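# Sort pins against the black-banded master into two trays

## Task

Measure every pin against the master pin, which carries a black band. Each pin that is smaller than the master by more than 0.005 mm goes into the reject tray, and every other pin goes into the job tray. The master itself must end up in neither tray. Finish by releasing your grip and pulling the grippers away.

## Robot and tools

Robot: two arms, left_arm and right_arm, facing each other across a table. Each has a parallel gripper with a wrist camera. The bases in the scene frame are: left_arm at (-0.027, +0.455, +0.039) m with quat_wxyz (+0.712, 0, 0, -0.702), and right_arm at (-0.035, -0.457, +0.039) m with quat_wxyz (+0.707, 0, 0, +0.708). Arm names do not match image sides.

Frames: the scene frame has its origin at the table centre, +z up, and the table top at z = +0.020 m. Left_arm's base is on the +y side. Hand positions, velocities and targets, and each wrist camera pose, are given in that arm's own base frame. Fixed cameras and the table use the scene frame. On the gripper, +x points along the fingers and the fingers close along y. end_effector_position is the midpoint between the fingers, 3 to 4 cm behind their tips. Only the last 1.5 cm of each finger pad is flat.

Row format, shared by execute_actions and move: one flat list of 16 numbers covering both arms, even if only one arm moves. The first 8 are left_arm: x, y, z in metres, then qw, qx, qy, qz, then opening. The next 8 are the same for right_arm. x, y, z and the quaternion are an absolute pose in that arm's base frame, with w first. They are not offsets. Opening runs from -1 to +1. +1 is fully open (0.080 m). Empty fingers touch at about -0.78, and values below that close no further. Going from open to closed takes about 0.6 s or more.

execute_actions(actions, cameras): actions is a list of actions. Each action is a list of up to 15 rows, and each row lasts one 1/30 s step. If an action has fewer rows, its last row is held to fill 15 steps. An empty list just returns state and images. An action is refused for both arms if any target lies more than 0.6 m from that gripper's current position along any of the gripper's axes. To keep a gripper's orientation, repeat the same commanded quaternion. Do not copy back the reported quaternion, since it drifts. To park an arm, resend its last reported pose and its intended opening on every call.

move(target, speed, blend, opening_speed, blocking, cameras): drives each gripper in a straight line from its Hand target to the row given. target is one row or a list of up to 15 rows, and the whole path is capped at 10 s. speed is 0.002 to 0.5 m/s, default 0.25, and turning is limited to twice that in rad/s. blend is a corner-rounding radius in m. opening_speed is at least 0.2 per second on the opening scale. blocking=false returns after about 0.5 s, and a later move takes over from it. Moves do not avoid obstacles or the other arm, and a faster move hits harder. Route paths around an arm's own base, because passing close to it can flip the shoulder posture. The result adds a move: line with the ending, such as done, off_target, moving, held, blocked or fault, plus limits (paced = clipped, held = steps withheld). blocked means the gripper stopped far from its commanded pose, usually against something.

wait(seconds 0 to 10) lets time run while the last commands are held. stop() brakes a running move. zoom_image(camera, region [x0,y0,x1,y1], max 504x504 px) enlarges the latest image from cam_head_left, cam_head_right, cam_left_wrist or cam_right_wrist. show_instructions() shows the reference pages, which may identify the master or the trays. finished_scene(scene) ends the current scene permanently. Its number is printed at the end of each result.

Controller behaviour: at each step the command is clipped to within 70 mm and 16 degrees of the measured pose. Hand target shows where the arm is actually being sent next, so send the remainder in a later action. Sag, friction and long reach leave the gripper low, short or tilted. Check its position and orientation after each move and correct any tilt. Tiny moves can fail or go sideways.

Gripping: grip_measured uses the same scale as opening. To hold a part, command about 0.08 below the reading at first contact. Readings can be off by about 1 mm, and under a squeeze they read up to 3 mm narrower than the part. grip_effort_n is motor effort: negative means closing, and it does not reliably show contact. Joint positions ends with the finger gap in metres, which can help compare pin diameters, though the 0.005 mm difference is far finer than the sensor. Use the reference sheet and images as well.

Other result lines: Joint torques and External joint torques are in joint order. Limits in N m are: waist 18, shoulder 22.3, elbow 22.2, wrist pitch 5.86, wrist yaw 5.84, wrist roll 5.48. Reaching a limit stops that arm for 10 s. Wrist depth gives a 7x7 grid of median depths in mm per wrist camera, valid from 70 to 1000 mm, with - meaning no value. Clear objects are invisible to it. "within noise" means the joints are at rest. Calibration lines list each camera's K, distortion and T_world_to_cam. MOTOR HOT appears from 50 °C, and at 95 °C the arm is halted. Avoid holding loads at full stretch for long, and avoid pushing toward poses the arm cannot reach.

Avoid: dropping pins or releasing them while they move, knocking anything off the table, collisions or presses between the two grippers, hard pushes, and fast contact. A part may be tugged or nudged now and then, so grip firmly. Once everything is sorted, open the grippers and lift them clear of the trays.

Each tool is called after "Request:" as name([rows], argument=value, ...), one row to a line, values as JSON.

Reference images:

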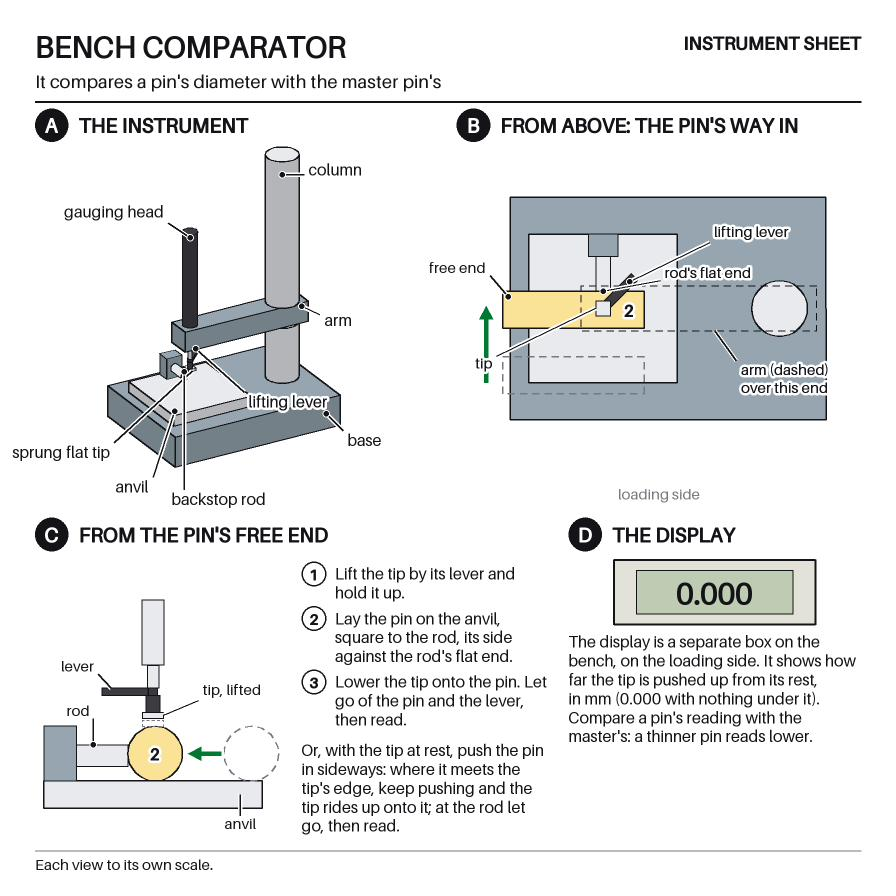

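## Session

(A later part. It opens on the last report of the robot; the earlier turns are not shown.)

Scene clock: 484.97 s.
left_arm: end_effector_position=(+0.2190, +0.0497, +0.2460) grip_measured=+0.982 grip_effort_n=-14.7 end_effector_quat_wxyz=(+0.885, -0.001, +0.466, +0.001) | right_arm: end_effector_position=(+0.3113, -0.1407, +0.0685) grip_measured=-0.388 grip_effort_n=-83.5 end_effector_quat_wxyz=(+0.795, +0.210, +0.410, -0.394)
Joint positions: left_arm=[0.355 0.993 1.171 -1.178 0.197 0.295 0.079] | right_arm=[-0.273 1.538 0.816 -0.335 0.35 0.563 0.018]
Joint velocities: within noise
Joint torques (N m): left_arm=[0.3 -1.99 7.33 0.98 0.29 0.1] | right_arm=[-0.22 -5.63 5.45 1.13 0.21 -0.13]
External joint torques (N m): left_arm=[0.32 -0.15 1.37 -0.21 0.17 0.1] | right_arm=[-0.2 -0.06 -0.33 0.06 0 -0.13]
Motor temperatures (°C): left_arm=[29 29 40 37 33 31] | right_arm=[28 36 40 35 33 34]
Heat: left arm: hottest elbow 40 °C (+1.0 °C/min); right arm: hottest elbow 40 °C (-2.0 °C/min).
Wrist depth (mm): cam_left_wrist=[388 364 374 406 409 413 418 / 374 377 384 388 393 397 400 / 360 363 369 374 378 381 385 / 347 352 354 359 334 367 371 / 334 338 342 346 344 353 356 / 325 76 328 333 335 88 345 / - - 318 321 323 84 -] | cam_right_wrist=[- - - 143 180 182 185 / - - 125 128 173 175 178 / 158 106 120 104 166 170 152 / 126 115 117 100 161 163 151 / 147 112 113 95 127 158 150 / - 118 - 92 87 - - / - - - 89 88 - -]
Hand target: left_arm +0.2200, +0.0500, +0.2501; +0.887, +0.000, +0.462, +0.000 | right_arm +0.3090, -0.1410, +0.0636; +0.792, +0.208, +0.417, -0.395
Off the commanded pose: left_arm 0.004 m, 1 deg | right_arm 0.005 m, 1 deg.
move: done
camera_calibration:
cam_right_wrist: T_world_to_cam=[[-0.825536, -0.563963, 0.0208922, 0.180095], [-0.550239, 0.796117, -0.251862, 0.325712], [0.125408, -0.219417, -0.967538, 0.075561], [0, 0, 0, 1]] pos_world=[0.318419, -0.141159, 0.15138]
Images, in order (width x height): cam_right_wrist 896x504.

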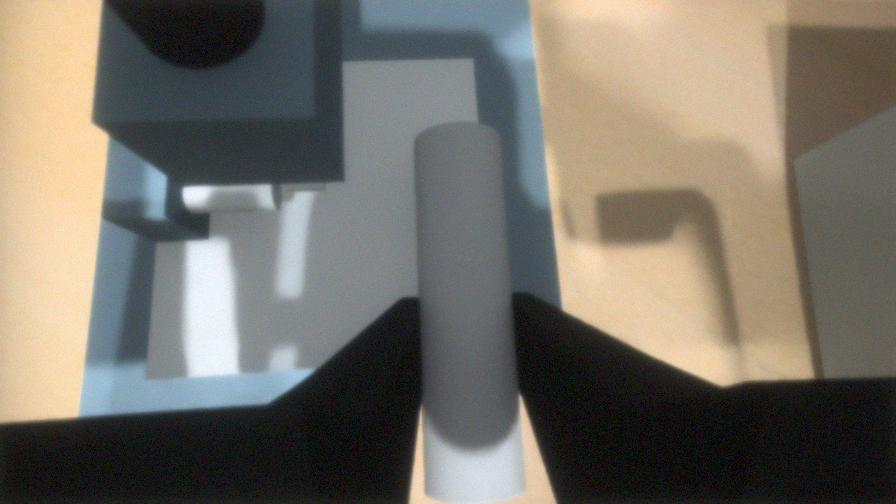

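Good. Slide in.

Request:
move([
  [0.22, 0.05, 0.25, 0.8871, 0, 0.4617, 0, 0.98, 0.3311, -0.1241, 0.066, 0.7920, 0.2077, 0.4167, -0.3949, -0.56],
  [0.22, 0.05, 0.25, 0.8871, 0, 0.4617, 0, 0.98, 0.3420, -0.1158, 0.066, 0.7920, 0.2077, 0.4167, -0.3949, -0.56],
  [0.22, 0.05, 0.25, 0.8871, 0, 0.4617, 0, 0.98, 0.3393, -0.1178, 0.066, 0.7920, 0.2077, 0.4167, -0.3949, -0.56],
], speed=[0.05,0.03,0.03], cameras=["cam_right_wrist"])

Request:
zoom_image(camera="cam_right_wrist", region=[300, 80, 560, 300])

Scene clock: 491.10 s.
left_arm: end_effector_position=(+0.2190, +0.0497, +0.2460) grip_measured=+0.982 grip_effort_n=-14.7 end_effector_quat_wxyz=(+0.885, -0.001, +0.466, +0.001) | right_arm: end_effector_position=(+0.3375, -0.1199, +0.0685) grip_measured=-0.388 grip_effort_n=-83.5 end_effector_quat_wxyz=(+0.792, +0.206, +0.413, -0.400)
Joint positions: left_arm=[0.355 0.993 1.171 -1.178 0.197 0.295 0.079] | right_arm=[-0.174 1.63 0.917 -0.389 0.408 0.66 0.018]
Joint velocities: within noise
Joint torques (N m): left_arm=[0.29 -1.99 7.34 0.99 0.29 0.1] | right_arm=[0.25 -6.26 6.47 1.01 -0.1 -0.02]
External joint torques (N m): left_arm=[0.28 -0.09 1.34 -0.21 0.18 0.09] | right_arm=[0.28 -0.05 0.73 0 -0.35 -0.02]
Motor temperatures (°C): left_arm=[29 29 40 37 33 31] | right_arm=[28 36 39 35 33 34]
Heat: left arm: hottest elbow 40 °C (+1.0 °C/min); right arm: hottest elbow 39 °C (-2.0 °C/min).
Wrist depth (mm): cam_left_wrist=[389 364 374 406 409 413 418 / 374 377 383 388 393 397 402 / 361 366 370 374 377 380 384 / 346 351 355 359 334 368 372 / 334 339 343 345 345 354 356 / 326 76 328 334 335 88 345 / - - 317 320 323 84 -] | cam_right_wrist=[169 171 140 - 146 185 188 / 164 163 134 - 141 177 181 / 158 159 107 104 125 171 173 / 153 153 117 100 121 165 168 / 148 149 114 96 94 158 162 / - 145 - 92 87 - - / - - - 89 88 - -]
Hand target: left_arm +0.2200, +0.0500, +0.2501; +0.887, +0.000, +0.462, +0.000 | right_arm +0.3392, -0.1178, +0.0659; +0.792, +0.208, +0.417, -0.395
Off the commanded pose: left_arm 0.004 m, 1 deg | right_arm 0.004 m, 1 deg.
move: done
camera_calibration:
cam_right_wrist: T_world_to_cam=[[-0.829554, -0.557396, 0.0338917, 0.214715], [-0.546914, 0.798695, -0.250942, 0.322703], [0.112805, -0.226706, -0.967409, 0.0802733], [0, 0, 0, 1]] pos_world=[0.345553, -0.119862, 0.15136]
Images, in order (width x height): cam_right_wrist 896x504.

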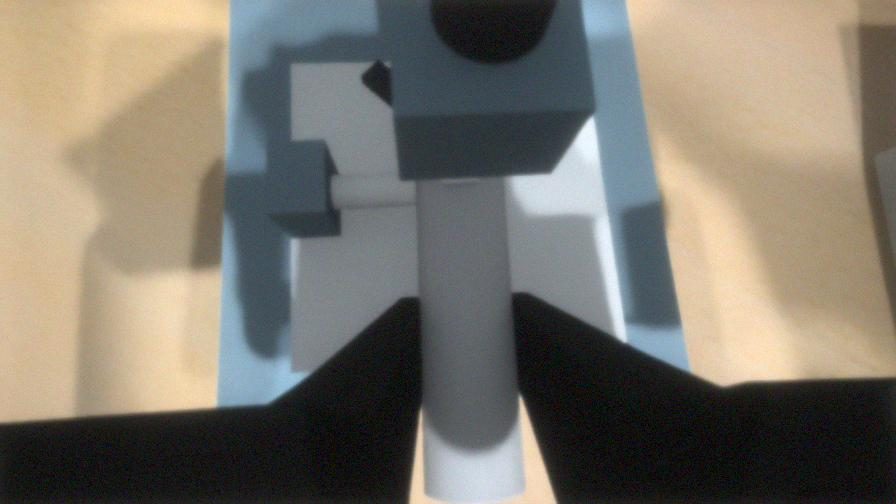

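Scaled by 1.938 from the camera's 896x504 image, which has a finer 1280x720 frame.

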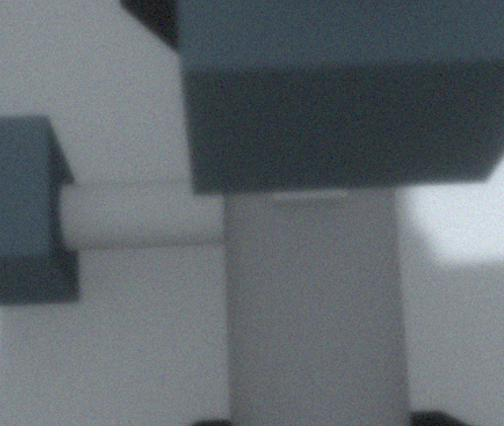

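Request:
move([
  [0.22, 0.05, 0.25, 0.8871, 0, 0.4617, 0, 0.98, 0.3393, -0.1178, 0.066, 0.7920, 0.2077, 0.4167, -0.3949, -0.12],
  [0.22, 0.05, 0.25, 0.8871, 0, 0.4617, 0, 0.98, 0.3210, -0.0940, 0.108, 0.7920, 0.2077, 0.4167, -0.3949, -0.12],
  [0.22, 0.05, 0.25, 0.8871, 0, 0.4617, 0, 0.98, 0.2500, -0.11, 0.20, 0.7920, 0.2077, 0.4167, -0.3949, -0.1],
], speed=[0.03,0.1,0.15], blend=[0,0.01,0], opening_speed=0.5, cameras=["cam_right_wrist"])

Request:
zoom_image(camera="cam_right_wrist", region=[680, 180, 850, 280])

Request:
zoom_image(camera="cam_right_wrist", region=[190, 60, 450, 360])

Scene clock: 498.57 s.
left_arm: end_effector_position=(+0.2190, +0.0497, +0.2460) grip_measured=+0.982 grip_effort_n=-14.7 end_effector_quat_wxyz=(+0.885, -0.001, +0.466, +0.001) | right_arm: end_effector_position=(+0.2495, -0.1094, +0.1953) grip_measured=-0.104 grip_effort_n=14.7 end_effector_quat_wxyz=(+0.789, +0.206, +0.422, -0.396)
Joint positions: left_arm=[0.355 0.993 1.171 -1.178 0.197 0.295 0.079] | right_arm=[-0.205 1.197 1.082 -0.992 0.384 0.627 0.03]
Joint velocities: within noise
Joint torques (N m): left_arm=[0.3 -1.98 7.33 0.99 0.29 0.1] | right_arm=[-0.22 -5.11 7.87 0.8 0.16 -0.13]
External joint torques (N m): left_arm=[0.29 -0.09 1.31 -0.22 0.18 0.09] | right_arm=[-0.25 -1.66 1.66 -0.2 -0.07 -0.13]
Motor temperatures (°C): left_arm=[29 29 40 37 33 31] | right_arm=[28 36 39 35 33 34]
Heat: left arm: hottest elbow 40 °C (+1.0 °C/min); right arm: hottest elbow 39 °C (-1.0 °C/min).
Wrist depth (mm): cam_left_wrist=[388 364 373 407 411 412 417 / 374 378 383 390 393 397 400 / 360 364 369 375 377 382 385 / 347 351 355 359 335 366 371 / 334 339 342 344 344 354 356 / 325 76 328 333 336 88 344 / - - 316 321 324 84 -] | cam_right_wrist=[304 304 217 320 325 312 - / 294 297 206 309 314 202 203 / 285 286 251 299 297 219 221 / 277 277 249 289 289 241 242 / 269 273 240 281 103 268 292 / 263 - - 272 84 - - / - - - 265 - - -]
Hand target: left_arm +0.2200, +0.0500, +0.2501; +0.887, +0.000, +0.462, +0.000 | right_arm +0.2500, -0.1100, +0.2000; +0.792, +0.208, +0.417, -0.395
Off the commanded pose: left_arm 0.004 m, 1 deg | right_arm 0.005 m, 1 deg.
move: done
camera_calibration:
cam_right_wrist: T_world_to_cam=[[-0.825178, -0.563396, 0.0408158, 0.140115], [-0.556189, 0.797749, -0.232916, 0.296676], [0.0986631, -0.214899, -0.97164, 0.220866], [0, 0, 0, 1]] pos_world=[0.258837, -0.110269, 0.277984]
Images, in order (width x height): cam_right_wrist 896x504.

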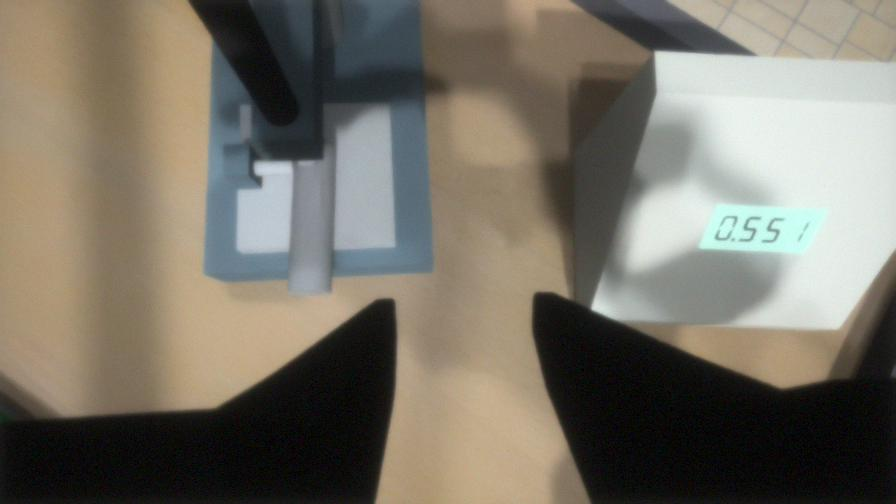

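Scaled by 2.965 from the camera's 896x504 image, which has a finer 1280x720 frame.

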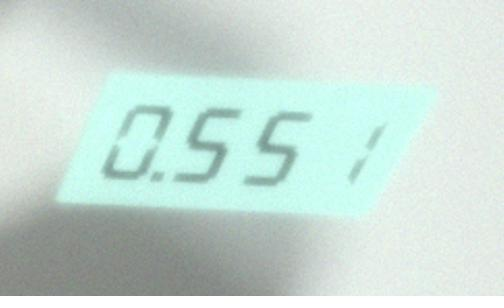

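Scaled by 1.680 from the camera's 896x504 image, which has a finer 1280x720 frame.

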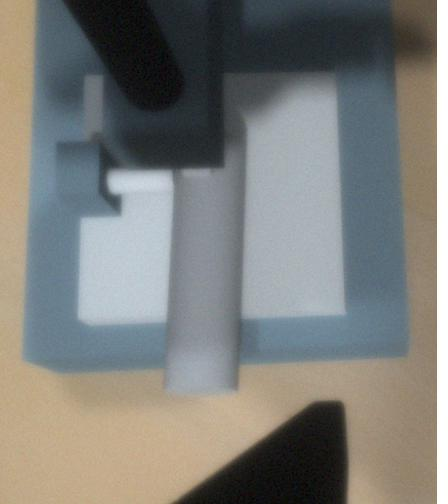

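Request:
move([
  [0.22, 0.05, 0.25, 0.8871, 0, 0.4617, 0, 0.98, 0.3190, -0.0975, 0.108, 0.7920, 0.2077, 0.4167, -0.3949, -0.1],
  [0.22, 0.05, 0.25, 0.8871, 0, 0.4617, 0, 0.98, 0.3350, -0.1210, 0.0620, 0.7920, 0.2077, 0.4167, -0.3949, -0.1],
  [0.22, 0.05, 0.25, 0.8871, 0, 0.4617, 0, 0.98, 0.3350, -0.1210, 0.0620, 0.7920, 0.2077, 0.4167, -0.3949, -0.56],
  [0.22, 0.05, 0.25, 0.8871, 0, 0.4617, 0, 0.98, 0.3050, -0.1430, 0.0675, 0.7920, 0.2077, 0.4167, -0.3949, -0.56],
  [0.22, 0.05, 0.25, 0.8871, 0, 0.4617, 0, 0.98, 0.3000, -0.1350, 0.14, 0.7920, 0.2077, 0.4167, -0.3949, -0.56],
], speed=[0.12,0.05,0.04,0.05,0.1], blend=[0.005,0,0,0,0], opening_speed=1.0, cameras=["cam_right_wrist","cam_head_right"])

Request:
zoom_image(camera="cam_head_right", region=[360, 150, 410, 200])

Scene clock: 511.37 s.
left_arm: end_effector_position=(+0.2190, +0.0497, +0.2460) grip_measured=+0.982 grip_effort_n=-14.7 end_effector_quat_wxyz=(+0.885, -0.001, +0.466, +0.001) | right_arm: end_effector_position=(+0.2963, -0.1339, +0.1290) grip_measured=-0.387 grip_effort_n=-83.5 end_effector_quat_wxyz=(+0.785, +0.206, +0.432, -0.394)
Joint positions: left_arm=[0.355 0.993 1.171 -1.178 0.197 0.295 0.079] | right_arm=[-0.266 1.419 0.986 -0.674 0.349 0.567 0.018]
Joint velocities: within noise
Joint torques (N m): left_arm=[0.29 -1.99 7.32 0.99 0.29 0.1] | right_arm=[0.23 -7.92 8.53 0.95 0.46 0.14]
External joint torques (N m): left_arm=[0.29 -0.13 1.36 -0.2 0.18 0.09] | right_arm=[0.26 -2.85 2.31 -0.06 0.23 0.14]
Motor temperatures (°C): left_arm=[29 29 40 37 33 31] | right_arm=[28 35 40 35 33 34]
Heat: left arm: hottest elbow 40 °C (+1.0 °C/min); right arm: hottest elbow 40 °C (+1.0 °C/min).
Wrist depth (mm): cam_left_wrist=[388 363 372 405 410 414 419 / 375 377 384 389 392 397 400 / 360 363 370 374 379 380 385 / 348 351 354 358 335 367 371 / 334 339 342 344 345 354 355 / 325 76 328 332 335 88 346 / - - 317 321 323 84 -] | cam_right_wrist=[223 - 120 205 244 249 234 / 218 218 116 199 237 242 137 / 212 212 119 101 229 202 140 / 207 180 174 97 223 200 150 / 202 176 171 93 217 197 164 / 197 201 - 90 87 - - / - - - 87 89 - -]
Hand target: left_arm +0.2200, +0.0500, +0.2501; +0.887, +0.000, +0.462, +0.000 | right_arm +0.2999, -0.1349, +0.1400; +0.792, +0.208, +0.417, -0.395
Off the commanded pose: left_arm 0.004 m, 1 deg | right_arm 0.012 m, 2 deg.
move: off_target (right_arm)
camera_calibration:
cam_right_wrist: T_world_to_cam=[[-0.821591, -0.567815, 0.0507259, 0.164721], [-0.56432, 0.797456, -0.213556, 0.326679], [0.0808087, -0.204082, -0.975613, 0.153874], [0, 0, 0, 1]] pos_world=[0.307251, -0.135578, 0.21153]
Images, in order (width x height): cam_head_right 504x504, cam_right_wrist 896x504.

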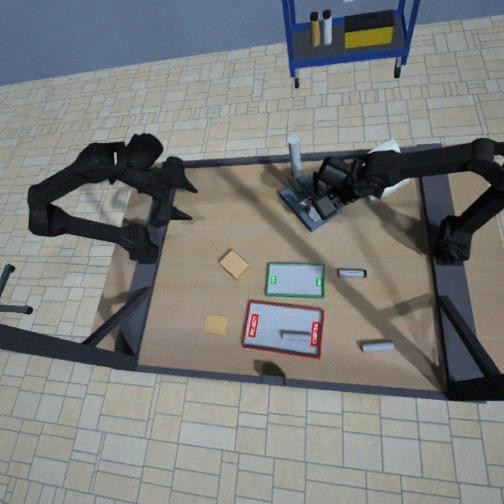

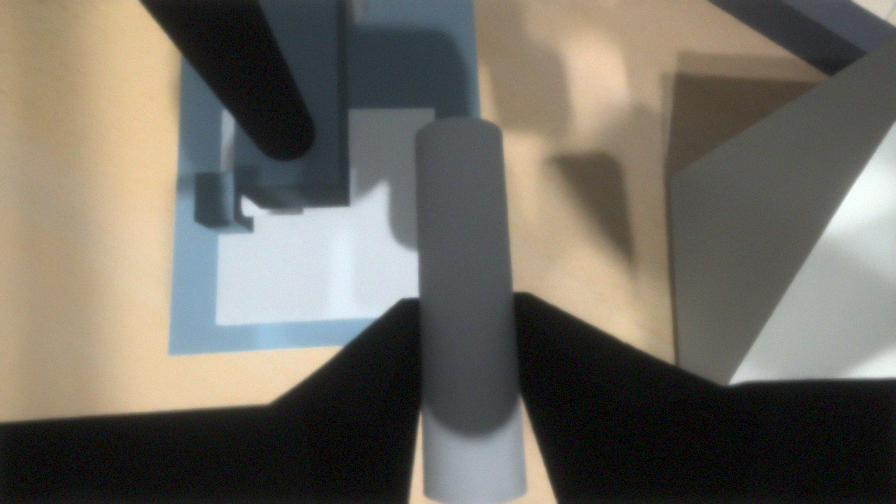

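Scaled by 10.080 from the camera's 504x504 image, which has a finer 720x720 frame.

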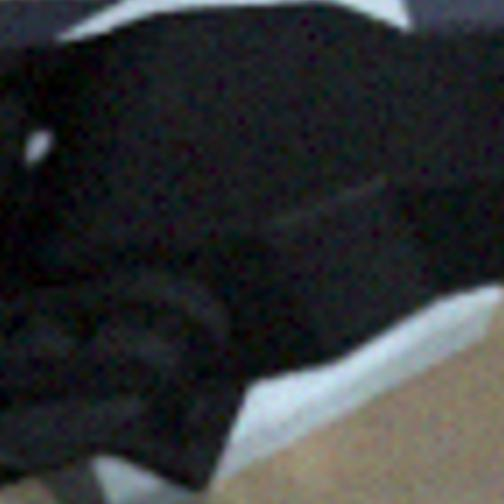

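Request:
move([
  [0.22, 0.05, 0.25, 0.8871, 0, 0.4617, 0, 0.98, 0.30, 0.06, 0.18, 0.8850, 0, 0.4656, 0, -0.56],
  [0.22, 0.05, 0.25, 0.8871, 0, 0.4617, 0, 0.98, 0.39, 0.205, 0.12, 0.8850, 0, 0.4656, 0, -0.56],
  [0.22, 0.05, 0.25, 0.8871, 0, 0.4617, 0, 0.98, 0.39, 0.205, 0.055, 0.8850, 0, 0.4656, 0, -0.56],
], speed=[0.2,0.2,0.1], blend=[0.04,0.01,0], cameras=["cam_right_wrist","cam_head_right"])

Request:
zoom_image(camera="cam_head_right", region=[360, 150, 410, 200])

Scene clock: 521.13 s.
left_arm: end_effector_position=(+0.2190, +0.0497, +0.2460) grip_measured=+0.982 grip_effort_n=-14.7 end_effector_quat_wxyz=(+0.885, -0.001, +0.466, +0.001) | right_arm: end_effector_position=(+0.3889, +0.2052, +0.0550) grip_measured=-0.387 grip_effort_n=-83.5 end_effector_quat_wxyz=(+0.884, -0.001, +0.468, +0.002)
Joint positions: left_arm=[0.355 0.993 1.171 -1.178 0.197 0.295 0.079] | right_arm=[0.592 1.912 1.204 -0.348 0.316 0.503 0.018]
Joint velocities: within noise
Joint torques (N m): left_arm=[0.28 -1.99 7.33 0.98 0.29 0.1] | right_arm=[0.02 -9.66 6.21 1.31 0.42 0.11]
External joint torques (N m): left_arm=[0.26 -0.15 1.36 -0.22 0.18 0.1] | right_arm=[0.08 -1.3 0.36 0.22 0.22 0.11]
Motor temperatures (°C): left_arm=[29 29 40 37 33 31] | right_arm=[28 37 41 35 33 34]
Heat: left arm: hottest elbow 40 °C (+1.0 °C/min); right arm: hottest elbow 41 °C (+2.0 °C/min).
Wrist depth (mm): cam_left_wrist=[388 363 372 407 410 406 418 / 374 377 383 389 392 396 401 / 360 365 368 374 378 381 384 / 346 351 354 358 334 366 371 / 334 339 341 344 345 354 356 / 325 76 327 333 334 88 344 / - - 317 321 323 84 -] | cam_right_wrist=[143 144 146 149 151 154 156 / 130 139 141 144 146 149 151 / 124 135 137 102 141 145 146 / 125 131 132 98 137 141 142 / 125 127 113 93 104 137 139 / - 125 - 90 87 - - / - - - 87 89 - -]
Hand target: left_arm +0.2200, +0.0500, +0.2501; +0.887, +0.000, +0.462, +0.000 | right_arm +0.3900, +0.2051, +0.0550; +0.885, +0.000, +0.466, +0.000
Off the commanded pose: left_arm 0.004 m, 1 deg | right_arm 0.001 m, 0 deg.
move: done
camera_calibration:
cam_right_wrist: T_world_to_cam=[[-0.0401611, -0.998707, 0.0311764, 0.22279], [-0.971202, 0.0316834, -0.236143, 0.409334], [0.23485, -0.0397624, -0.971218, 0.0495194], [0, 0, 0, 1]] pos_world=[0.394864, 0.211502, 0.13781]
Images, in order (width x height): cam_head_right 504x504, cam_right_wrist 896x504.

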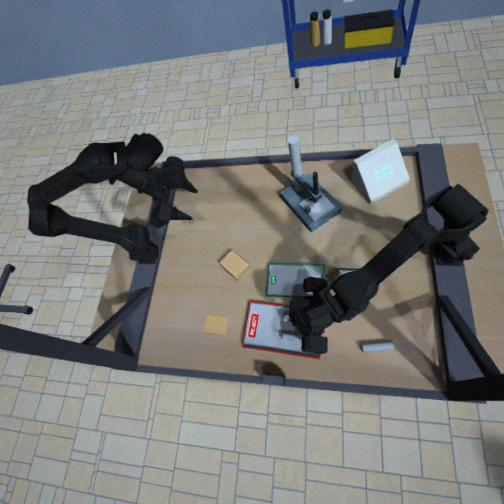

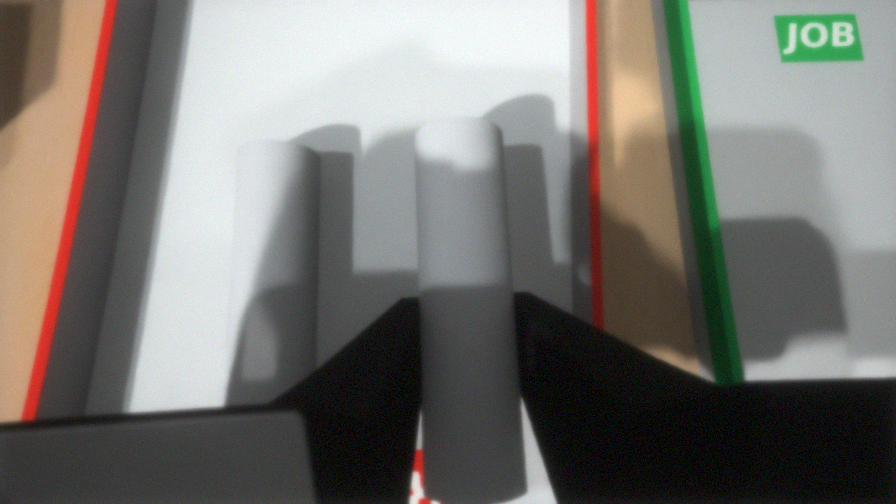

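Scaled by 10.080 from the camera's 504x504 image, which has a finer 720x720 frame.

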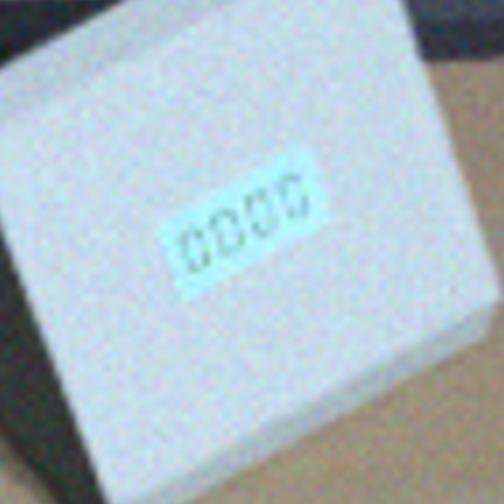

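Request:
move([
  [0.22, 0.05, 0.25, 0.8871, 0, 0.4617, 0, 0.98, 0.39, 0.208, 0.034, 0.8850, 0, 0.4656, 0, -0.56],
  [0.22, 0.05, 0.25, 0.8871, 0, 0.4617, 0, 0.98, 0.39, 0.208, 0.029, 0.8850, 0, 0.4656, 0, -0.56],
], speed=[0.06,0.03], cameras=["cam_right_wrist"])

Scene clock: 527.27 s.
left_arm: end_effector_position=(+0.2190, +0.0497, +0.2460) grip_measured=+0.982 grip_effort_n=-14.7 end_effector_quat_wxyz=(+0.885, -0.001, +0.466, +0.001) | right_arm: end_effector_position=(+0.3914, +0.2086, +0.0347) grip_measured=-0.387 grip_effort_n=-83.5 end_effector_quat_wxyz=(+0.887, +0.002, +0.462, +0.002)
Joint positions: left_arm=[0.355 0.993 1.171 -1.178 0.197 0.295 0.079] | right_arm=[0.598 1.958 1.17 -0.255 0.323 0.509 0.018]
Joint velocities: within noise
Joint torques (N m): left_arm=[0.29 -2 7.33 0.98 0.29 0.1] | right_arm=[0.08 -8.76 5.47 1.25 0.26 0.12]
External joint torques (N m): left_arm=[0.3 -0.11 1.39 -0.18 0.17 0.1] | right_arm=[0.14 -0.3 -0.18 0.14 0.06 0.12]
Motor temperatures (°C): left_arm=[29 29 40 37 33 31] | right_arm=[28 39 41 36 33 34]
Heat: left arm: hottest elbow 40 °C (+1.0 °C/min); right arm: hottest elbow 41 °C (+1.0 °C/min).
Wrist depth (mm): cam_left_wrist=[387 364 372 406 411 403 419 / 373 378 384 389 392 397 400 / 360 363 370 374 378 381 386 / 347 350 354 359 335 368 373 / 334 339 342 344 344 354 355 / 326 76 329 333 335 88 345 / - - 316 321 323 84 -] | cam_right_wrist=[117 125 128 129 130 134 135 / 118 121 122 125 125 129 131 / 113 116 118 101 122 125 125 / 112 112 115 98 117 122 121 / 108 109 96 93 94 118 117 / 106 107 - 90 87 - - / - - - 87 90 - -]
Hand target: left_arm +0.2200, +0.0500, +0.2501; +0.887, +0.000, +0.462, +0.000 | right_arm +0.3900, +0.2080, +0.0292; +0.885, +0.000, +0.465, +0.000
Off the commanded pose: left_arm 0.004 m, 1 deg | right_arm 0.006 m, 1 deg.
move: done
camera_calibration:
cam_right_wrist: T_world_to_cam=[[-0.0433544, -0.998733, 0.0255448, 0.228345], [-0.967602, 0.0356099, -0.249956, 0.405072], [0.24873, -0.0355539, -0.96792, 0.0229532], [0, 0, 0, 1]] pos_world=[0.396139, 0.214447, 0.117634]
Images, in order (width x height): cam_right_wrist 896x504.

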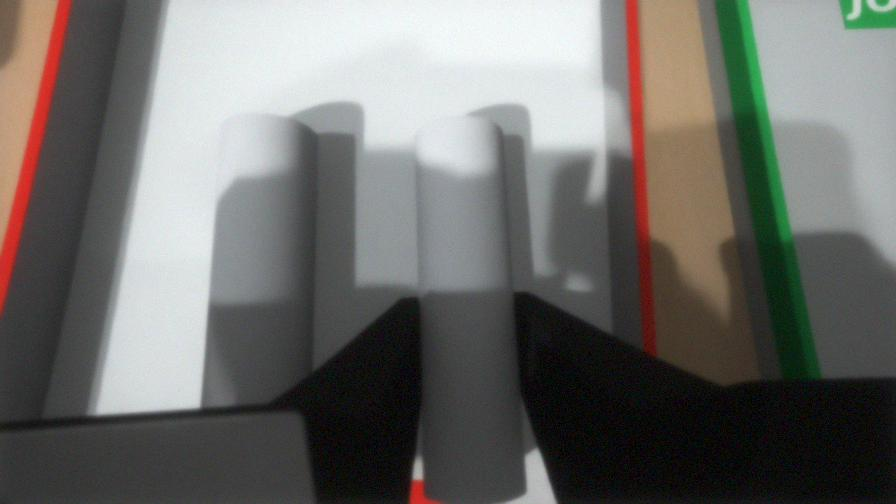

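Request:
move([
  [0.22, 0.05, 0.25, 0.8871, 0, 0.4617, 0, 0.98, 0.39, 0.208, 0.029, 0.8850, 0, 0.4656, 0, -0.22],
  [0.22, 0.05, 0.25, 0.8871, 0, 0.4617, 0, 0.98, 0.365, 0.208, 0.075, 0.8850, 0, 0.4656, 0, -0.22],
  [0.22, 0.05, 0.25, 0.8871, 0, 0.4617, 0, 0.98, 0.25, 0.20, 0.17, 0.8850, 0, 0.4656, 0, -0.1],
  [0.22, 0.05, 0.25, 0.8871, 0, 0.4617, 0, 0.98, 0.165, 0.25, 0.15, 0.8850, 0, 0.4656, 0, 0.0],
], speed=[0.04,0.08,0.2,0.2], blend=[0,0.01,0.03,0], opening_speed=0.7, cameras=["cam_right_wrist","cam_head_right"])

Scene clock: 539.40 s.
left_arm: end_effector_position=(+0.2190, +0.0497, +0.2460) grip_measured=+0.982 grip_effort_n=-14.7 end_effector_quat_wxyz=(+0.885, -0.001, +0.466, +0.001) | right_arm: end_effector_position=(+0.1645, +0.2476, +0.1490) grip_measured=-0.004 grip_effort_n=14.2 end_effector_quat_wxyz=(+0.884, -0.001, +0.467, +0.000)
Joint positions: left_arm=[0.355 0.993 1.171 -1.178 0.197 0.295 0.079] | right_arm=[1.259 1.478 1.131 -1.018 0.566 1.197 0.035]
Joint velocities: within noise
Joint torques (N m): left_arm=[0.3 -1.99 7.34 0.99 0.29 0.1] | right_arm=[0.22 -5.3 7.46 0.45 0.51 0.14]
External joint torques (N m): left_arm=[0.3 -0.1 1.38 -0.19 0.17 0.09] | right_arm=[0.21 -0.14 1.63 -0.15 0.15 0.14]
Motor temperatures (°C): left_arm=[29 29 40 37 33 31] | right_arm=[28 39 40 36 33 34]
Heat: left arm: hottest elbow 40 °C (+0.0 °C/min); right arm: hottest elbow 40 °C (+0.0 °C/min).
Wrist depth (mm): cam_left_wrist=[387 363 374 408 409 407 418 / 374 378 384 389 392 395 399 / 361 364 370 374 378 382 385 / 346 350 354 359 333 368 372 / 334 339 342 346 344 355 357 / 325 76 328 333 335 88 345 / - - 317 321 324 84 -] | cam_right_wrist=[- 267 266 271 276 281 289 / - 255 259 263 269 273 279 / - 247 250 254 258 263 266 / 987 237 240 244 249 253 257 / 957 230 97 234 93 245 249 / 931 - - 227 82 - - / - - - 221 - - -]
Hand target: left_arm +0.2200, +0.0500, +0.2501; +0.887, +0.000, +0.462, +0.000 | right_arm +0.1650, +0.2500, +0.1500; +0.885, +0.000, +0.466, +0.000
Off the commanded pose: left_arm 0.004 m, 1 deg | right_arm 0.003 m, 0 deg.
move: done; blend cut to 0 m at target 3
camera_calibration:
cam_right_wrist: T_world_to_cam=[[-0.044163, -0.998491, 0.0326251, 0.253541], [-0.970553, 0.0351406, -0.238312, 0.211589], [0.236806, -0.0421889, -0.970641, 0.195342], [0, 0, 0, 1]] pos_world=[0.170297, 0.253964, 0.231759]
Images, in order (width x height): cam_head_right 504x504, cam_right_wrist 896x504.

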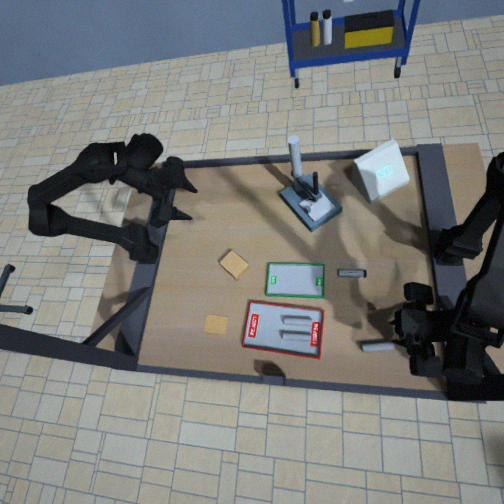

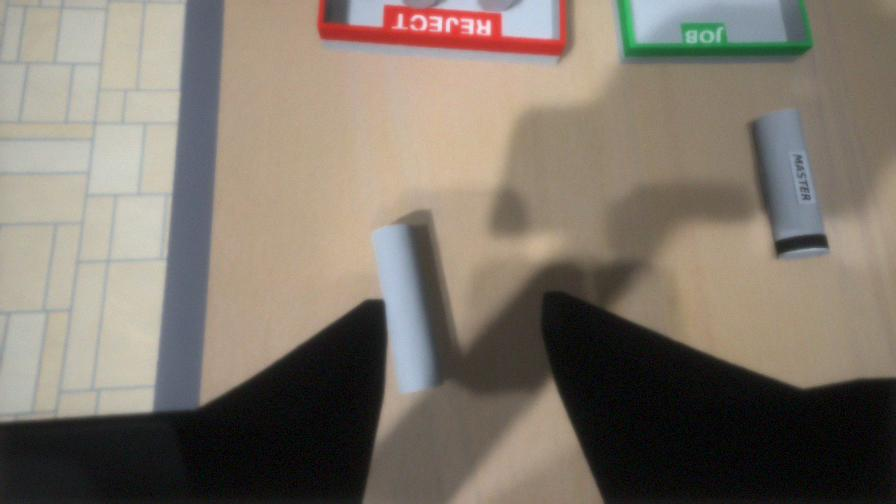

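Request:
move([
  [0.22, 0.05, 0.25, 0.8871, 0, 0.4617, 0, 0.98, 0.1740, 0.2610, 0.055, 0.8827, -0.0333, 0.4644, 0.0633, 0.0],
], speed=0.08, cameras=["cam_right_wrist"])

Scene clock: 545.20 s.
left_arm: end_effector_position=(+0.2190, +0.0497, +0.2460) grip_measured=+0.982 grip_effort_n=-14.7 end_effector_quat_wxyz=(+0.885, -0.001, +0.466, +0.001) | right_arm: end_effector_position=(+0.1742, +0.2632, +0.0595) grip_measured=-0.004 grip_effort_n=14.2 end_effector_quat_wxyz=(+0.884, -0.027, +0.462, +0.066)
Joint positions: left_arm=[0.355 0.993 1.171 -1.178 0.197 0.295 0.079] | right_arm=[1.228 1.577 0.839 -0.508 0.526 1.001 0.035]
Joint velocities: within noise
Joint torques (N m): left_arm=[0.3 -1.99 7.33 0.98 0.29 0.1] | right_arm=[-0.22 -5.63 5.13 0.88 0.27 -0.13]
External joint torques (N m): left_arm=[0.29 -0.13 1.37 -0.2 0.18 0.1] | right_arm=[-0.21 -0.16 -0.25 0.12 -0.07 -0.13]
Motor temperatures (°C): left_arm=[29 29 40 37 33 31] | right_arm=[28 39 40 35 33 34]
Heat: left arm: hottest elbow 40 °C (+0.0 °C/min); right arm: hottest elbow 40 °C (+0.0 °C/min).
Wrist depth (mm): cam_left_wrist=[388 364 373 406 410 406 418 / 373 379 385 388 392 397 399 / 359 363 370 373 377 381 384 / 348 350 354 359 333 368 370 / 333 339 342 344 345 354 357 / 325 76 329 333 335 88 344 / - - 316 321 324 84 -] | cam_right_wrist=[- 165 168 170 173 176 178 / 966 160 162 164 167 169 172 / 928 154 156 156 161 163 165 / 148 148 150 135 155 157 159 / 142 144 145 132 96 151 153 / 139 - - 131 91 - - / - - - 137 138 - -]
Hand target: left_arm +0.2200, +0.0500, +0.2501; +0.887, +0.000, +0.462, +0.000 | right_arm +0.1740, +0.2609, +0.0551; +0.883, -0.033, +0.464, +0.063
Off the commanded pose: left_arm 0.004 m, 1 deg | right_arm 0.005 m, 1 deg.
move: done
camera_calibration:
cam_right_wrist: T_world_to_cam=[[0.0959457, -0.995214, 0.0185073, 0.248054], [-0.963657, -0.0975283, -0.248703, 0.23348], [0.249318, 0.00602727, -0.968403, 0.0918041], [0, 0, 0, 1]] pos_world=[0.178307, 0.269084, 0.14238]
Images, in order (width x height): cam_right_wrist 896x504.

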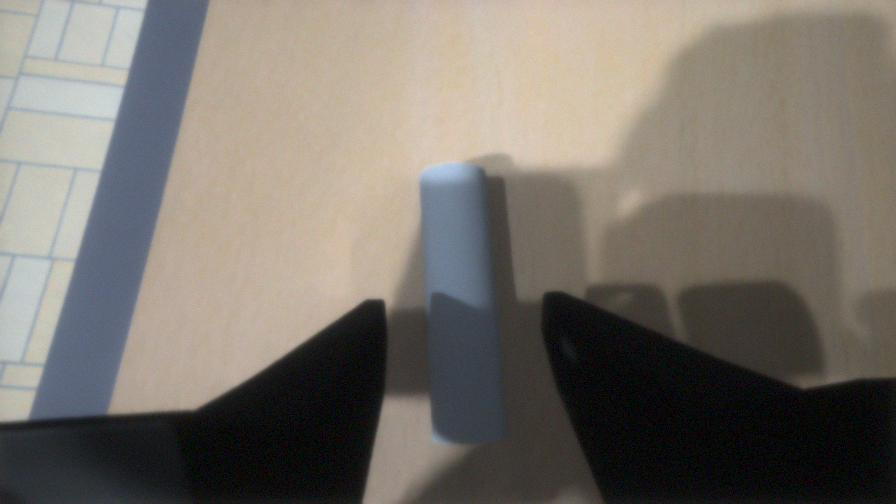

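Request:
move([
  [0.22, 0.05, 0.25, 0.8871, 0, 0.4617, 0, 0.98, 0.1778, 0.2602, 0.035, 0.8827, -0.0333, 0.4644, 0.0633, -0.05],
  [0.22, 0.05, 0.25, 0.8871, 0, 0.4617, 0, 0.98, 0.1778, 0.2602, 0.0200, 0.8827, -0.0333, 0.4644, 0.0633, -0.05],
], speed=0.05, cameras=["cam_right_wrist"])

Scene clock: 552.53 s.
left_arm: end_effector_position=(+0.2190, +0.0497, +0.2460) grip_measured=+0.982 grip_effort_n=-14.7 end_effector_quat_wxyz=(+0.885, -0.001, +0.466, +0.001) | right_arm: end_effector_position=(+0.1781, +0.2629, +0.0243) grip_measured=-0.046 grip_effort_n=-19.8 end_effector_quat_wxyz=(+0.884, -0.027, +0.462, +0.066)
Joint positions: left_arm=[0.355 0.993 1.171 -1.178 0.197 0.295 0.079] | right_arm=[1.213 1.664 0.764 -0.337 0.521 0.985 0.033]
Joint velocities: within noise
Joint torques (N m): left_arm=[0.29 -1.98 7.33 0.98 0.29 0.1] | right_arm=[-0.22 -5.76 4.72 0.89 0.28 -0.13]
External joint torques (N m): left_arm=[0.29 -0.1 1.38 -0.19 0.18 0.1] | right_arm=[-0.2 -0.03 -0.27 0.1 -0.06 -0.13]
Motor temperatures (°C): left_arm=[29 29 40 37 33 31] | right_arm=[28 38 39 35 33 34]
Heat: left arm: hottest elbow 40 °C (+0.0 °C/min); right arm: hottest elbow 39 °C (+0.0 °C/min).
Wrist depth (mm): cam_left_wrist=[388 365 373 406 409 407 417 / 374 377 385 390 392 397 401 / 361 365 370 374 379 381 384 / 346 349 355 359 335 367 371 / 334 338 341 345 346 355 355 / 325 76 328 334 335 88 345 / - - 316 321 324 84 -] | cam_right_wrist=[126 127 129 131 133 135 137 / 121 122 124 126 128 129 131 / 116 117 119 102 123 124 126 / - 114 115 98 118 120 122 / 109 110 111 94 107 117 117 / 106 107 - 91 93 - - / - - - 91 91 - -]
Hand target: left_arm +0.2200, +0.0500, +0.2501; +0.887, +0.000, +0.462, +0.000 | right_arm +0.1778, +0.2602, +0.0200; +0.883, -0.033, +0.464, +0.063
Off the commanded pose: left_arm 0.004 m, 1 deg | right_arm 0.005 m, 1 deg.
move: done
camera_calibration:
cam_right_wrist: T_world_to_cam=[[0.0961899, -0.995193, 0.0184104, 0.247915], [-0.963681, -0.0977418, -0.248525, 0.228536], [0.24913, 0.00616378, -0.968451, 0.0567717], [0, 0, 0, 1]] pos_world=[0.182245, 0.268711, 0.107213]
Images, in order (width x height): cam_right_wrist 896x504.

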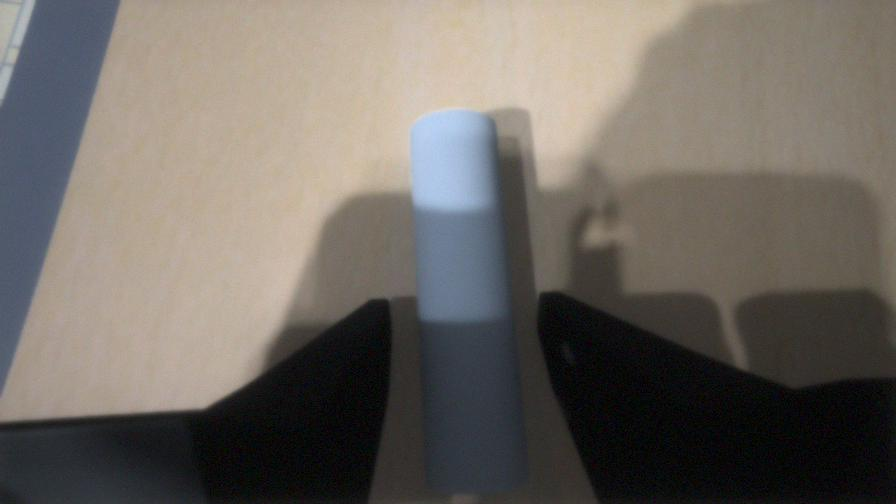

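Request:
move([
  [0.22, 0.05, 0.25, 0.8871, 0, 0.4617, 0, 0.98, 0.1778, 0.2602, 0.0195, 0.8827, -0.0333, 0.4644, 0.0633, -0.56],
  [0.22, 0.05, 0.25, 0.8871, 0, 0.4617, 0, 0.98, 0.1778, 0.2602, 0.13, 0.8827, -0.0333, 0.4644, 0.0633, -0.56],
  [0.22, 0.05, 0.25, 0.8871, 0, 0.4617, 0, 0.98, 0.26, 0.08, 0.16, 0.8640, 0.1008, 0.4546, -0.1916, -0.56],
  [0.22, 0.05, 0.25, 0.8871, 0, 0.4617, 0, 0.98, 0.28, -0.06, 0.16, 0.7920, 0.2077, 0.4167, -0.3949, -0.56],
  [0.22, 0.05, 0.25, 0.8871, 0, 0.4617, 0, 0.98, 0.3096, -0.1405, 0.10, 0.7920, 0.2077, 0.4167, -0.3949, -0.56],
], speed=[0.04,0.08,0.15,0.15,0.1], blend=[0,0.02,0.03,0.02,0], opening_speed=0.8, cameras=["cam_right_wrist"])

Scene clock: 565.70 s.
left_arm: end_effector_position=(+0.2190, +0.0497, +0.2460) grip_measured=+0.982 grip_effort_n=-14.7 end_effector_quat_wxyz=(+0.885, -0.001, +0.466, +0.001) | right_arm: end_effector_position=(+0.3092, -0.1393, +0.1005) grip_measured=-0.385 grip_effort_n=-83.5 end_effector_quat_wxyz=(+0.792, +0.209, +0.417, -0.394)
Joint positions: left_arm=[0.355 0.993 1.171 -1.178 0.197 0.295 0.079] | right_arm=[-0.27 1.483 0.911 -0.501 0.35 0.565 0.018]
Joint velocities: within noise
Joint torques (N m): left_arm=[0.3 -1.98 7.33 0.98 0.29 0.09] | right_arm=[-0.27 -6.21 6.46 1.27 0.25 -0.13]
External joint torques (N m): left_arm=[0.29 -0.12 1.38 -0.19 0.18 0.09] | right_arm=[-0.25 -0.76 0.36 0.2 0.03 -0.13]
Motor temperatures (°C): left_arm=[29 29 40 37 33 31] | right_arm=[28 38 40 35 33 34]
Heat: left arm: hottest elbow 40 °C (+0.0 °C/min); right arm: hottest elbow 40 °C (+0.0 °C/min).
Wrist depth (mm): cam_left_wrist=[388 364 373 405 410 407 417 / 374 377 384 389 392 398 399 / 360 365 370 375 377 381 383 / 346 349 355 358 335 368 371 / 334 339 343 345 345 354 355 / 326 76 328 332 335 88 345 / - - 317 322 324 84 -] | cam_right_wrist=[- - 91 177 214 217 219 / 194 - 99 171 207 210 213 / 189 89 85 101 199 202 151 / 183 145 146 97 193 194 149 / 177 148 143 93 187 189 148 / 174 147 - 90 87 - - / - - - 88 89 - -]
Hand target: left_arm +0.2200, +0.0500, +0.2501; +0.887, +0.000, +0.462, +0.000 | right_arm +0.3097, -0.1405, +0.1001; +0.792, +0.208, +0.417, -0.395
Off the commanded pose: left_arm 0.004 m, 1 deg | right_arm 0.001 m, 0 deg.
move: done
camera_calibration:
cam_right_wrist: T_world_to_cam=[[-0.824814, -0.564587, 0.0303992, 0.177239], [-0.554372, 0.796982, -0.239774, 0.331646], [0.111145, -0.214621, -0.970353, 0.112556], [0, 0, 0, 1]] pos_world=[0.317534, -0.140092, 0.183351]
Images, in order (width x height): cam_right_wrist 896x504.

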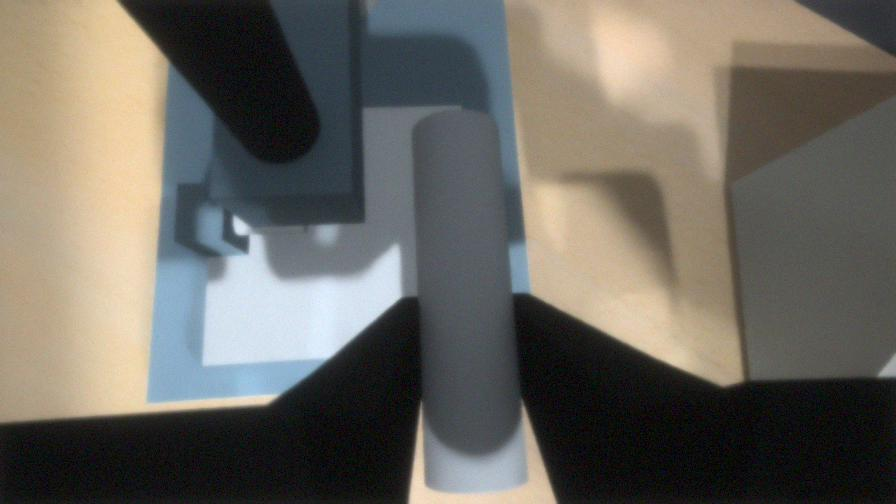

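Request:
move([
  [0.22, 0.05, 0.25, 0.8871, 0, 0.4617, 0, 0.98, 0.3096, -0.1405, 0.0645, 0.7920, 0.2077, 0.4167, -0.3949, -0.56],
  [0.22, 0.05, 0.25, 0.8871, 0, 0.4617, 0, 0.98, 0.3311, -0.1241, 0.066, 0.7920, 0.2077, 0.4167, -0.3949, -0.56],
  [0.22, 0.05, 0.25, 0.8871, 0, 0.4617, 0, 0.98, 0.3420, -0.1158, 0.066, 0.7920, 0.2077, 0.4167, -0.3949, -0.56],
  [0.22, 0.05, 0.25, 0.8871, 0, 0.4617, 0, 0.98, 0.3393, -0.1178, 0.066, 0.7920, 0.2077, 0.4167, -0.3949, -0.56],
], speed=[0.05,0.05,0.03,0.03], cameras=["cam_right_wrist"])

Request:
zoom_image(camera="cam_right_wrist", region=[300, 80, 560, 300])

Scene clock: 575.67 s.
left_arm: end_effector_position=(+0.2190, +0.0497, +0.2460) grip_measured=+0.982 grip_effort_n=-14.7 end_effector_quat_wxyz=(+0.885, -0.001, +0.466, +0.001) | right_arm: end_effector_position=(+0.3369, -0.1192, +0.0669) grip_measured=-0.385 grip_effort_n=-83.5 end_effector_quat_wxyz=(+0.791, +0.206, +0.415, -0.399)
Joint positions: left_arm=[0.355 0.993 1.171 -1.178 0.197 0.295 0.079] | right_arm=[-0.173 1.632 0.915 -0.389 0.406 0.66 0.018]
Joint velocities: within noise
Joint torques (N m): left_arm=[0.29 -1.99 7.33 0.98 0.29 0.1] | right_arm=[0.16 -6.54 6.72 1.02 -0.04 -0.06]
External joint torques (N m): left_arm=[0.29 -0.14 1.39 -0.2 0.18 0.1] | right_arm=[0.14 -0.31 0.99 0.01 -0.29 -0.06]
Motor temperatures (°C): left_arm=[29 29 40 37 33 31] | right_arm=[28 37 41 35 33 34]
Heat: left arm: hottest elbow 40 °C (+0.0 °C/min); right arm: hottest elbow 41 °C (+1.0 °C/min).
Wrist depth (mm): cam_left_wrist=[388 363 373 409 410 408 421 / 374 378 384 390 393 397 401 / 361 364 371 374 378 380 385 / 347 351 355 359 335 368 372 / 334 339 342 344 344 354 355 / 327 76 328 332 334 88 345 / - - 318 320 324 84 -] | cam_right_wrist=[166 168 138 - 144 182 185 / 161 160 122 - 139 175 178 / 156 156 105 101 124 168 171 / 150 150 115 98 118 163 166 / 146 146 111 93 95 157 160 / - 144 - 90 87 - - / - - - 88 89 - -]
Hand target: left_arm +0.2200, +0.0500, +0.2501; +0.887, +0.000, +0.462, +0.000 | right_arm +0.3393, -0.1178, +0.0660; +0.792, +0.208, +0.417, -0.395
Off the commanded pose: left_arm 0.004 m, 1 deg | right_arm 0.003 m, 1 deg.
move: done
camera_calibration:
cam_right_wrist: T_world_to_cam=[[-0.828732, -0.558481, 0.0360847, 0.214116], [-0.548945, 0.798646, -0.246626, 0.321772], [0.108917, -0.224195, -0.968439, 0.0806349], [0, 0, 0, 1]] pos_world=[0.345298, -0.119324, 0.149721]
Images, in order (width x height): cam_right_wrist 896x504.

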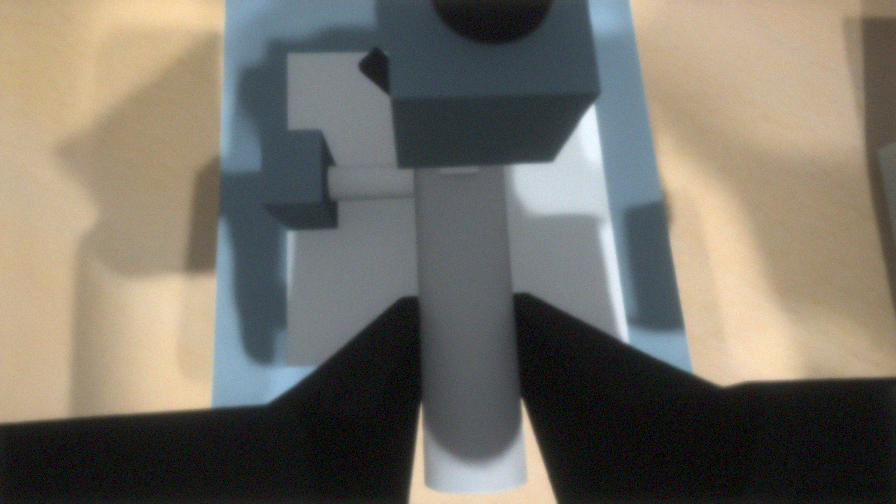

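Scaled by 1.938 from the camera's 896x504 image, which has a finer 1280x720 frame.

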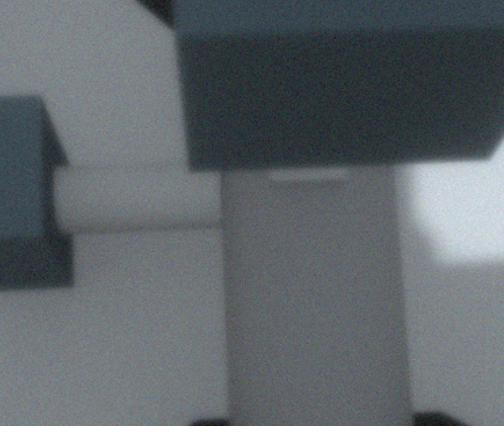

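Request:
move([
  [0.22, 0.05, 0.25, 0.8871, 0, 0.4617, 0, 0.98, 0.3393, -0.1178, 0.066, 0.7920, 0.2077, 0.4167, -0.3949, -0.12],
  [0.22, 0.05, 0.25, 0.8871, 0, 0.4617, 0, 0.98, 0.3210, -0.0940, 0.108, 0.7920, 0.2077, 0.4167, -0.3949, -0.12],
  [0.22, 0.05, 0.25, 0.8871, 0, 0.4617, 0, 0.98, 0.2500, -0.11, 0.20, 0.7920, 0.2077, 0.4167, -0.3949, -0.1],
], speed=[0.03,0.1,0.15], blend=[0,0.01,0], opening_speed=0.5, cameras=["cam_right_wrist"])

Request:
zoom_image(camera="cam_right_wrist", region=[680, 180, 850, 280])

Request:
zoom_image(camera="cam_right_wrist", region=[190, 60, 450, 360])

Scene clock: 583.57 s.
left_arm: end_effector_position=(+0.2190, +0.0497, +0.2460) grip_measured=+0.982 grip_effort_n=-14.7 end_effector_quat_wxyz=(+0.885, -0.001, +0.466, +0.001) | right_arm: end_effector_position=(+0.2495, -0.1094, +0.1953) grip_measured=-0.104 grip_effort_n=14.7 end_effector_quat_wxyz=(+0.789, +0.206, +0.422, -0.396)
Joint positions: left_arm=[0.355 0.993 1.171 -1.178 0.197 0.295 0.079] | right_arm=[-0.205 1.197 1.082 -0.992 0.384 0.627 0.03]
Joint velocities: within noise
Joint torques (N m): left_arm=[0.29 -1.99 7.33 0.98 0.29 0.1] | right_arm=[-0.22 -5.11 7.86 0.8 0.16 -0.13]
External joint torques (N m): left_arm=[0.29 -0.09 1.39 -0.19 0.18 0.1] | right_arm=[-0.22 -1.67 1.68 -0.2 -0.07 -0.13]
Motor temperatures (°C): left_arm=[29 29 40 37 33 31] | right_arm=[28 37 42 35 33 34]
Heat: left arm: hottest elbow 40 °C (+0.0 °C/min); right arm: hottest elbow 42 °C (+1.0 °C/min).
Wrist depth (mm): cam_left_wrist=[388 363 372 407 409 407 418 / 373 377 383 389 393 395 401 / 361 365 369 374 377 381 384 / 347 351 354 358 334 367 372 / 334 339 342 345 346 354 355 / 326 76 328 333 336 88 345 / - - 316 321 323 84 -] | cam_right_wrist=[303 303 217 319 326 312 - / 294 296 206 310 314 202 203 / 285 285 251 299 297 219 221 / 277 277 249 288 291 241 242 / 269 273 277 281 103 267 291 / 262 - - 273 84 - - / - - - 265 - - -]
Hand target: left_arm +0.2200, +0.0500, +0.2501; +0.887, +0.000, +0.462, +0.000 | right_arm +0.2500, -0.1100, +0.2000; +0.792, +0.208, +0.417, -0.395
Off the commanded pose: left_arm 0.004 m, 1 deg | right_arm 0.005 m, 1 deg.
move: done
camera_calibration:
cam_right_wrist: T_world_to_cam=[[-0.825178, -0.563396, 0.0408158, 0.140115], [-0.556189, 0.797749, -0.232916, 0.296676], [0.0986631, -0.214899, -0.97164, 0.220866], [0, 0, 0, 1]] pos_world=[0.258837, -0.110269, 0.277984]
Images, in order (width x height): cam_right_wrist 896x504.

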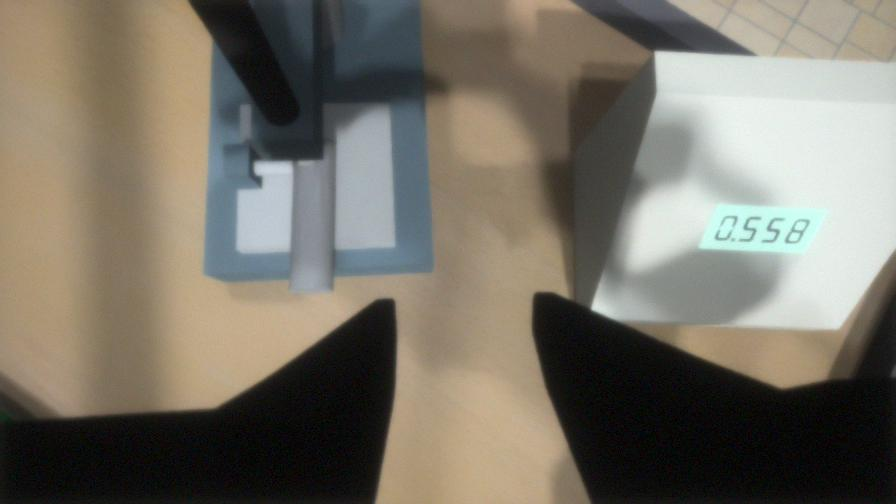

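Scaled by 2.965 from the camera's 896x504 image, which has a finer 1280x720 frame.

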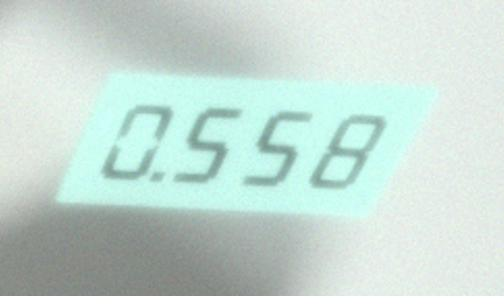

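Scaled by 1.680 from the camera's 896x504 image, which has a finer 1280x720 frame.

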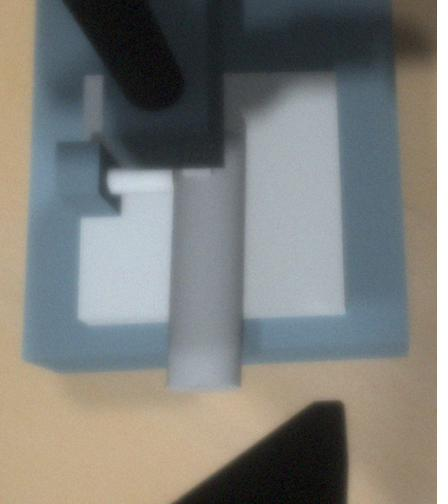

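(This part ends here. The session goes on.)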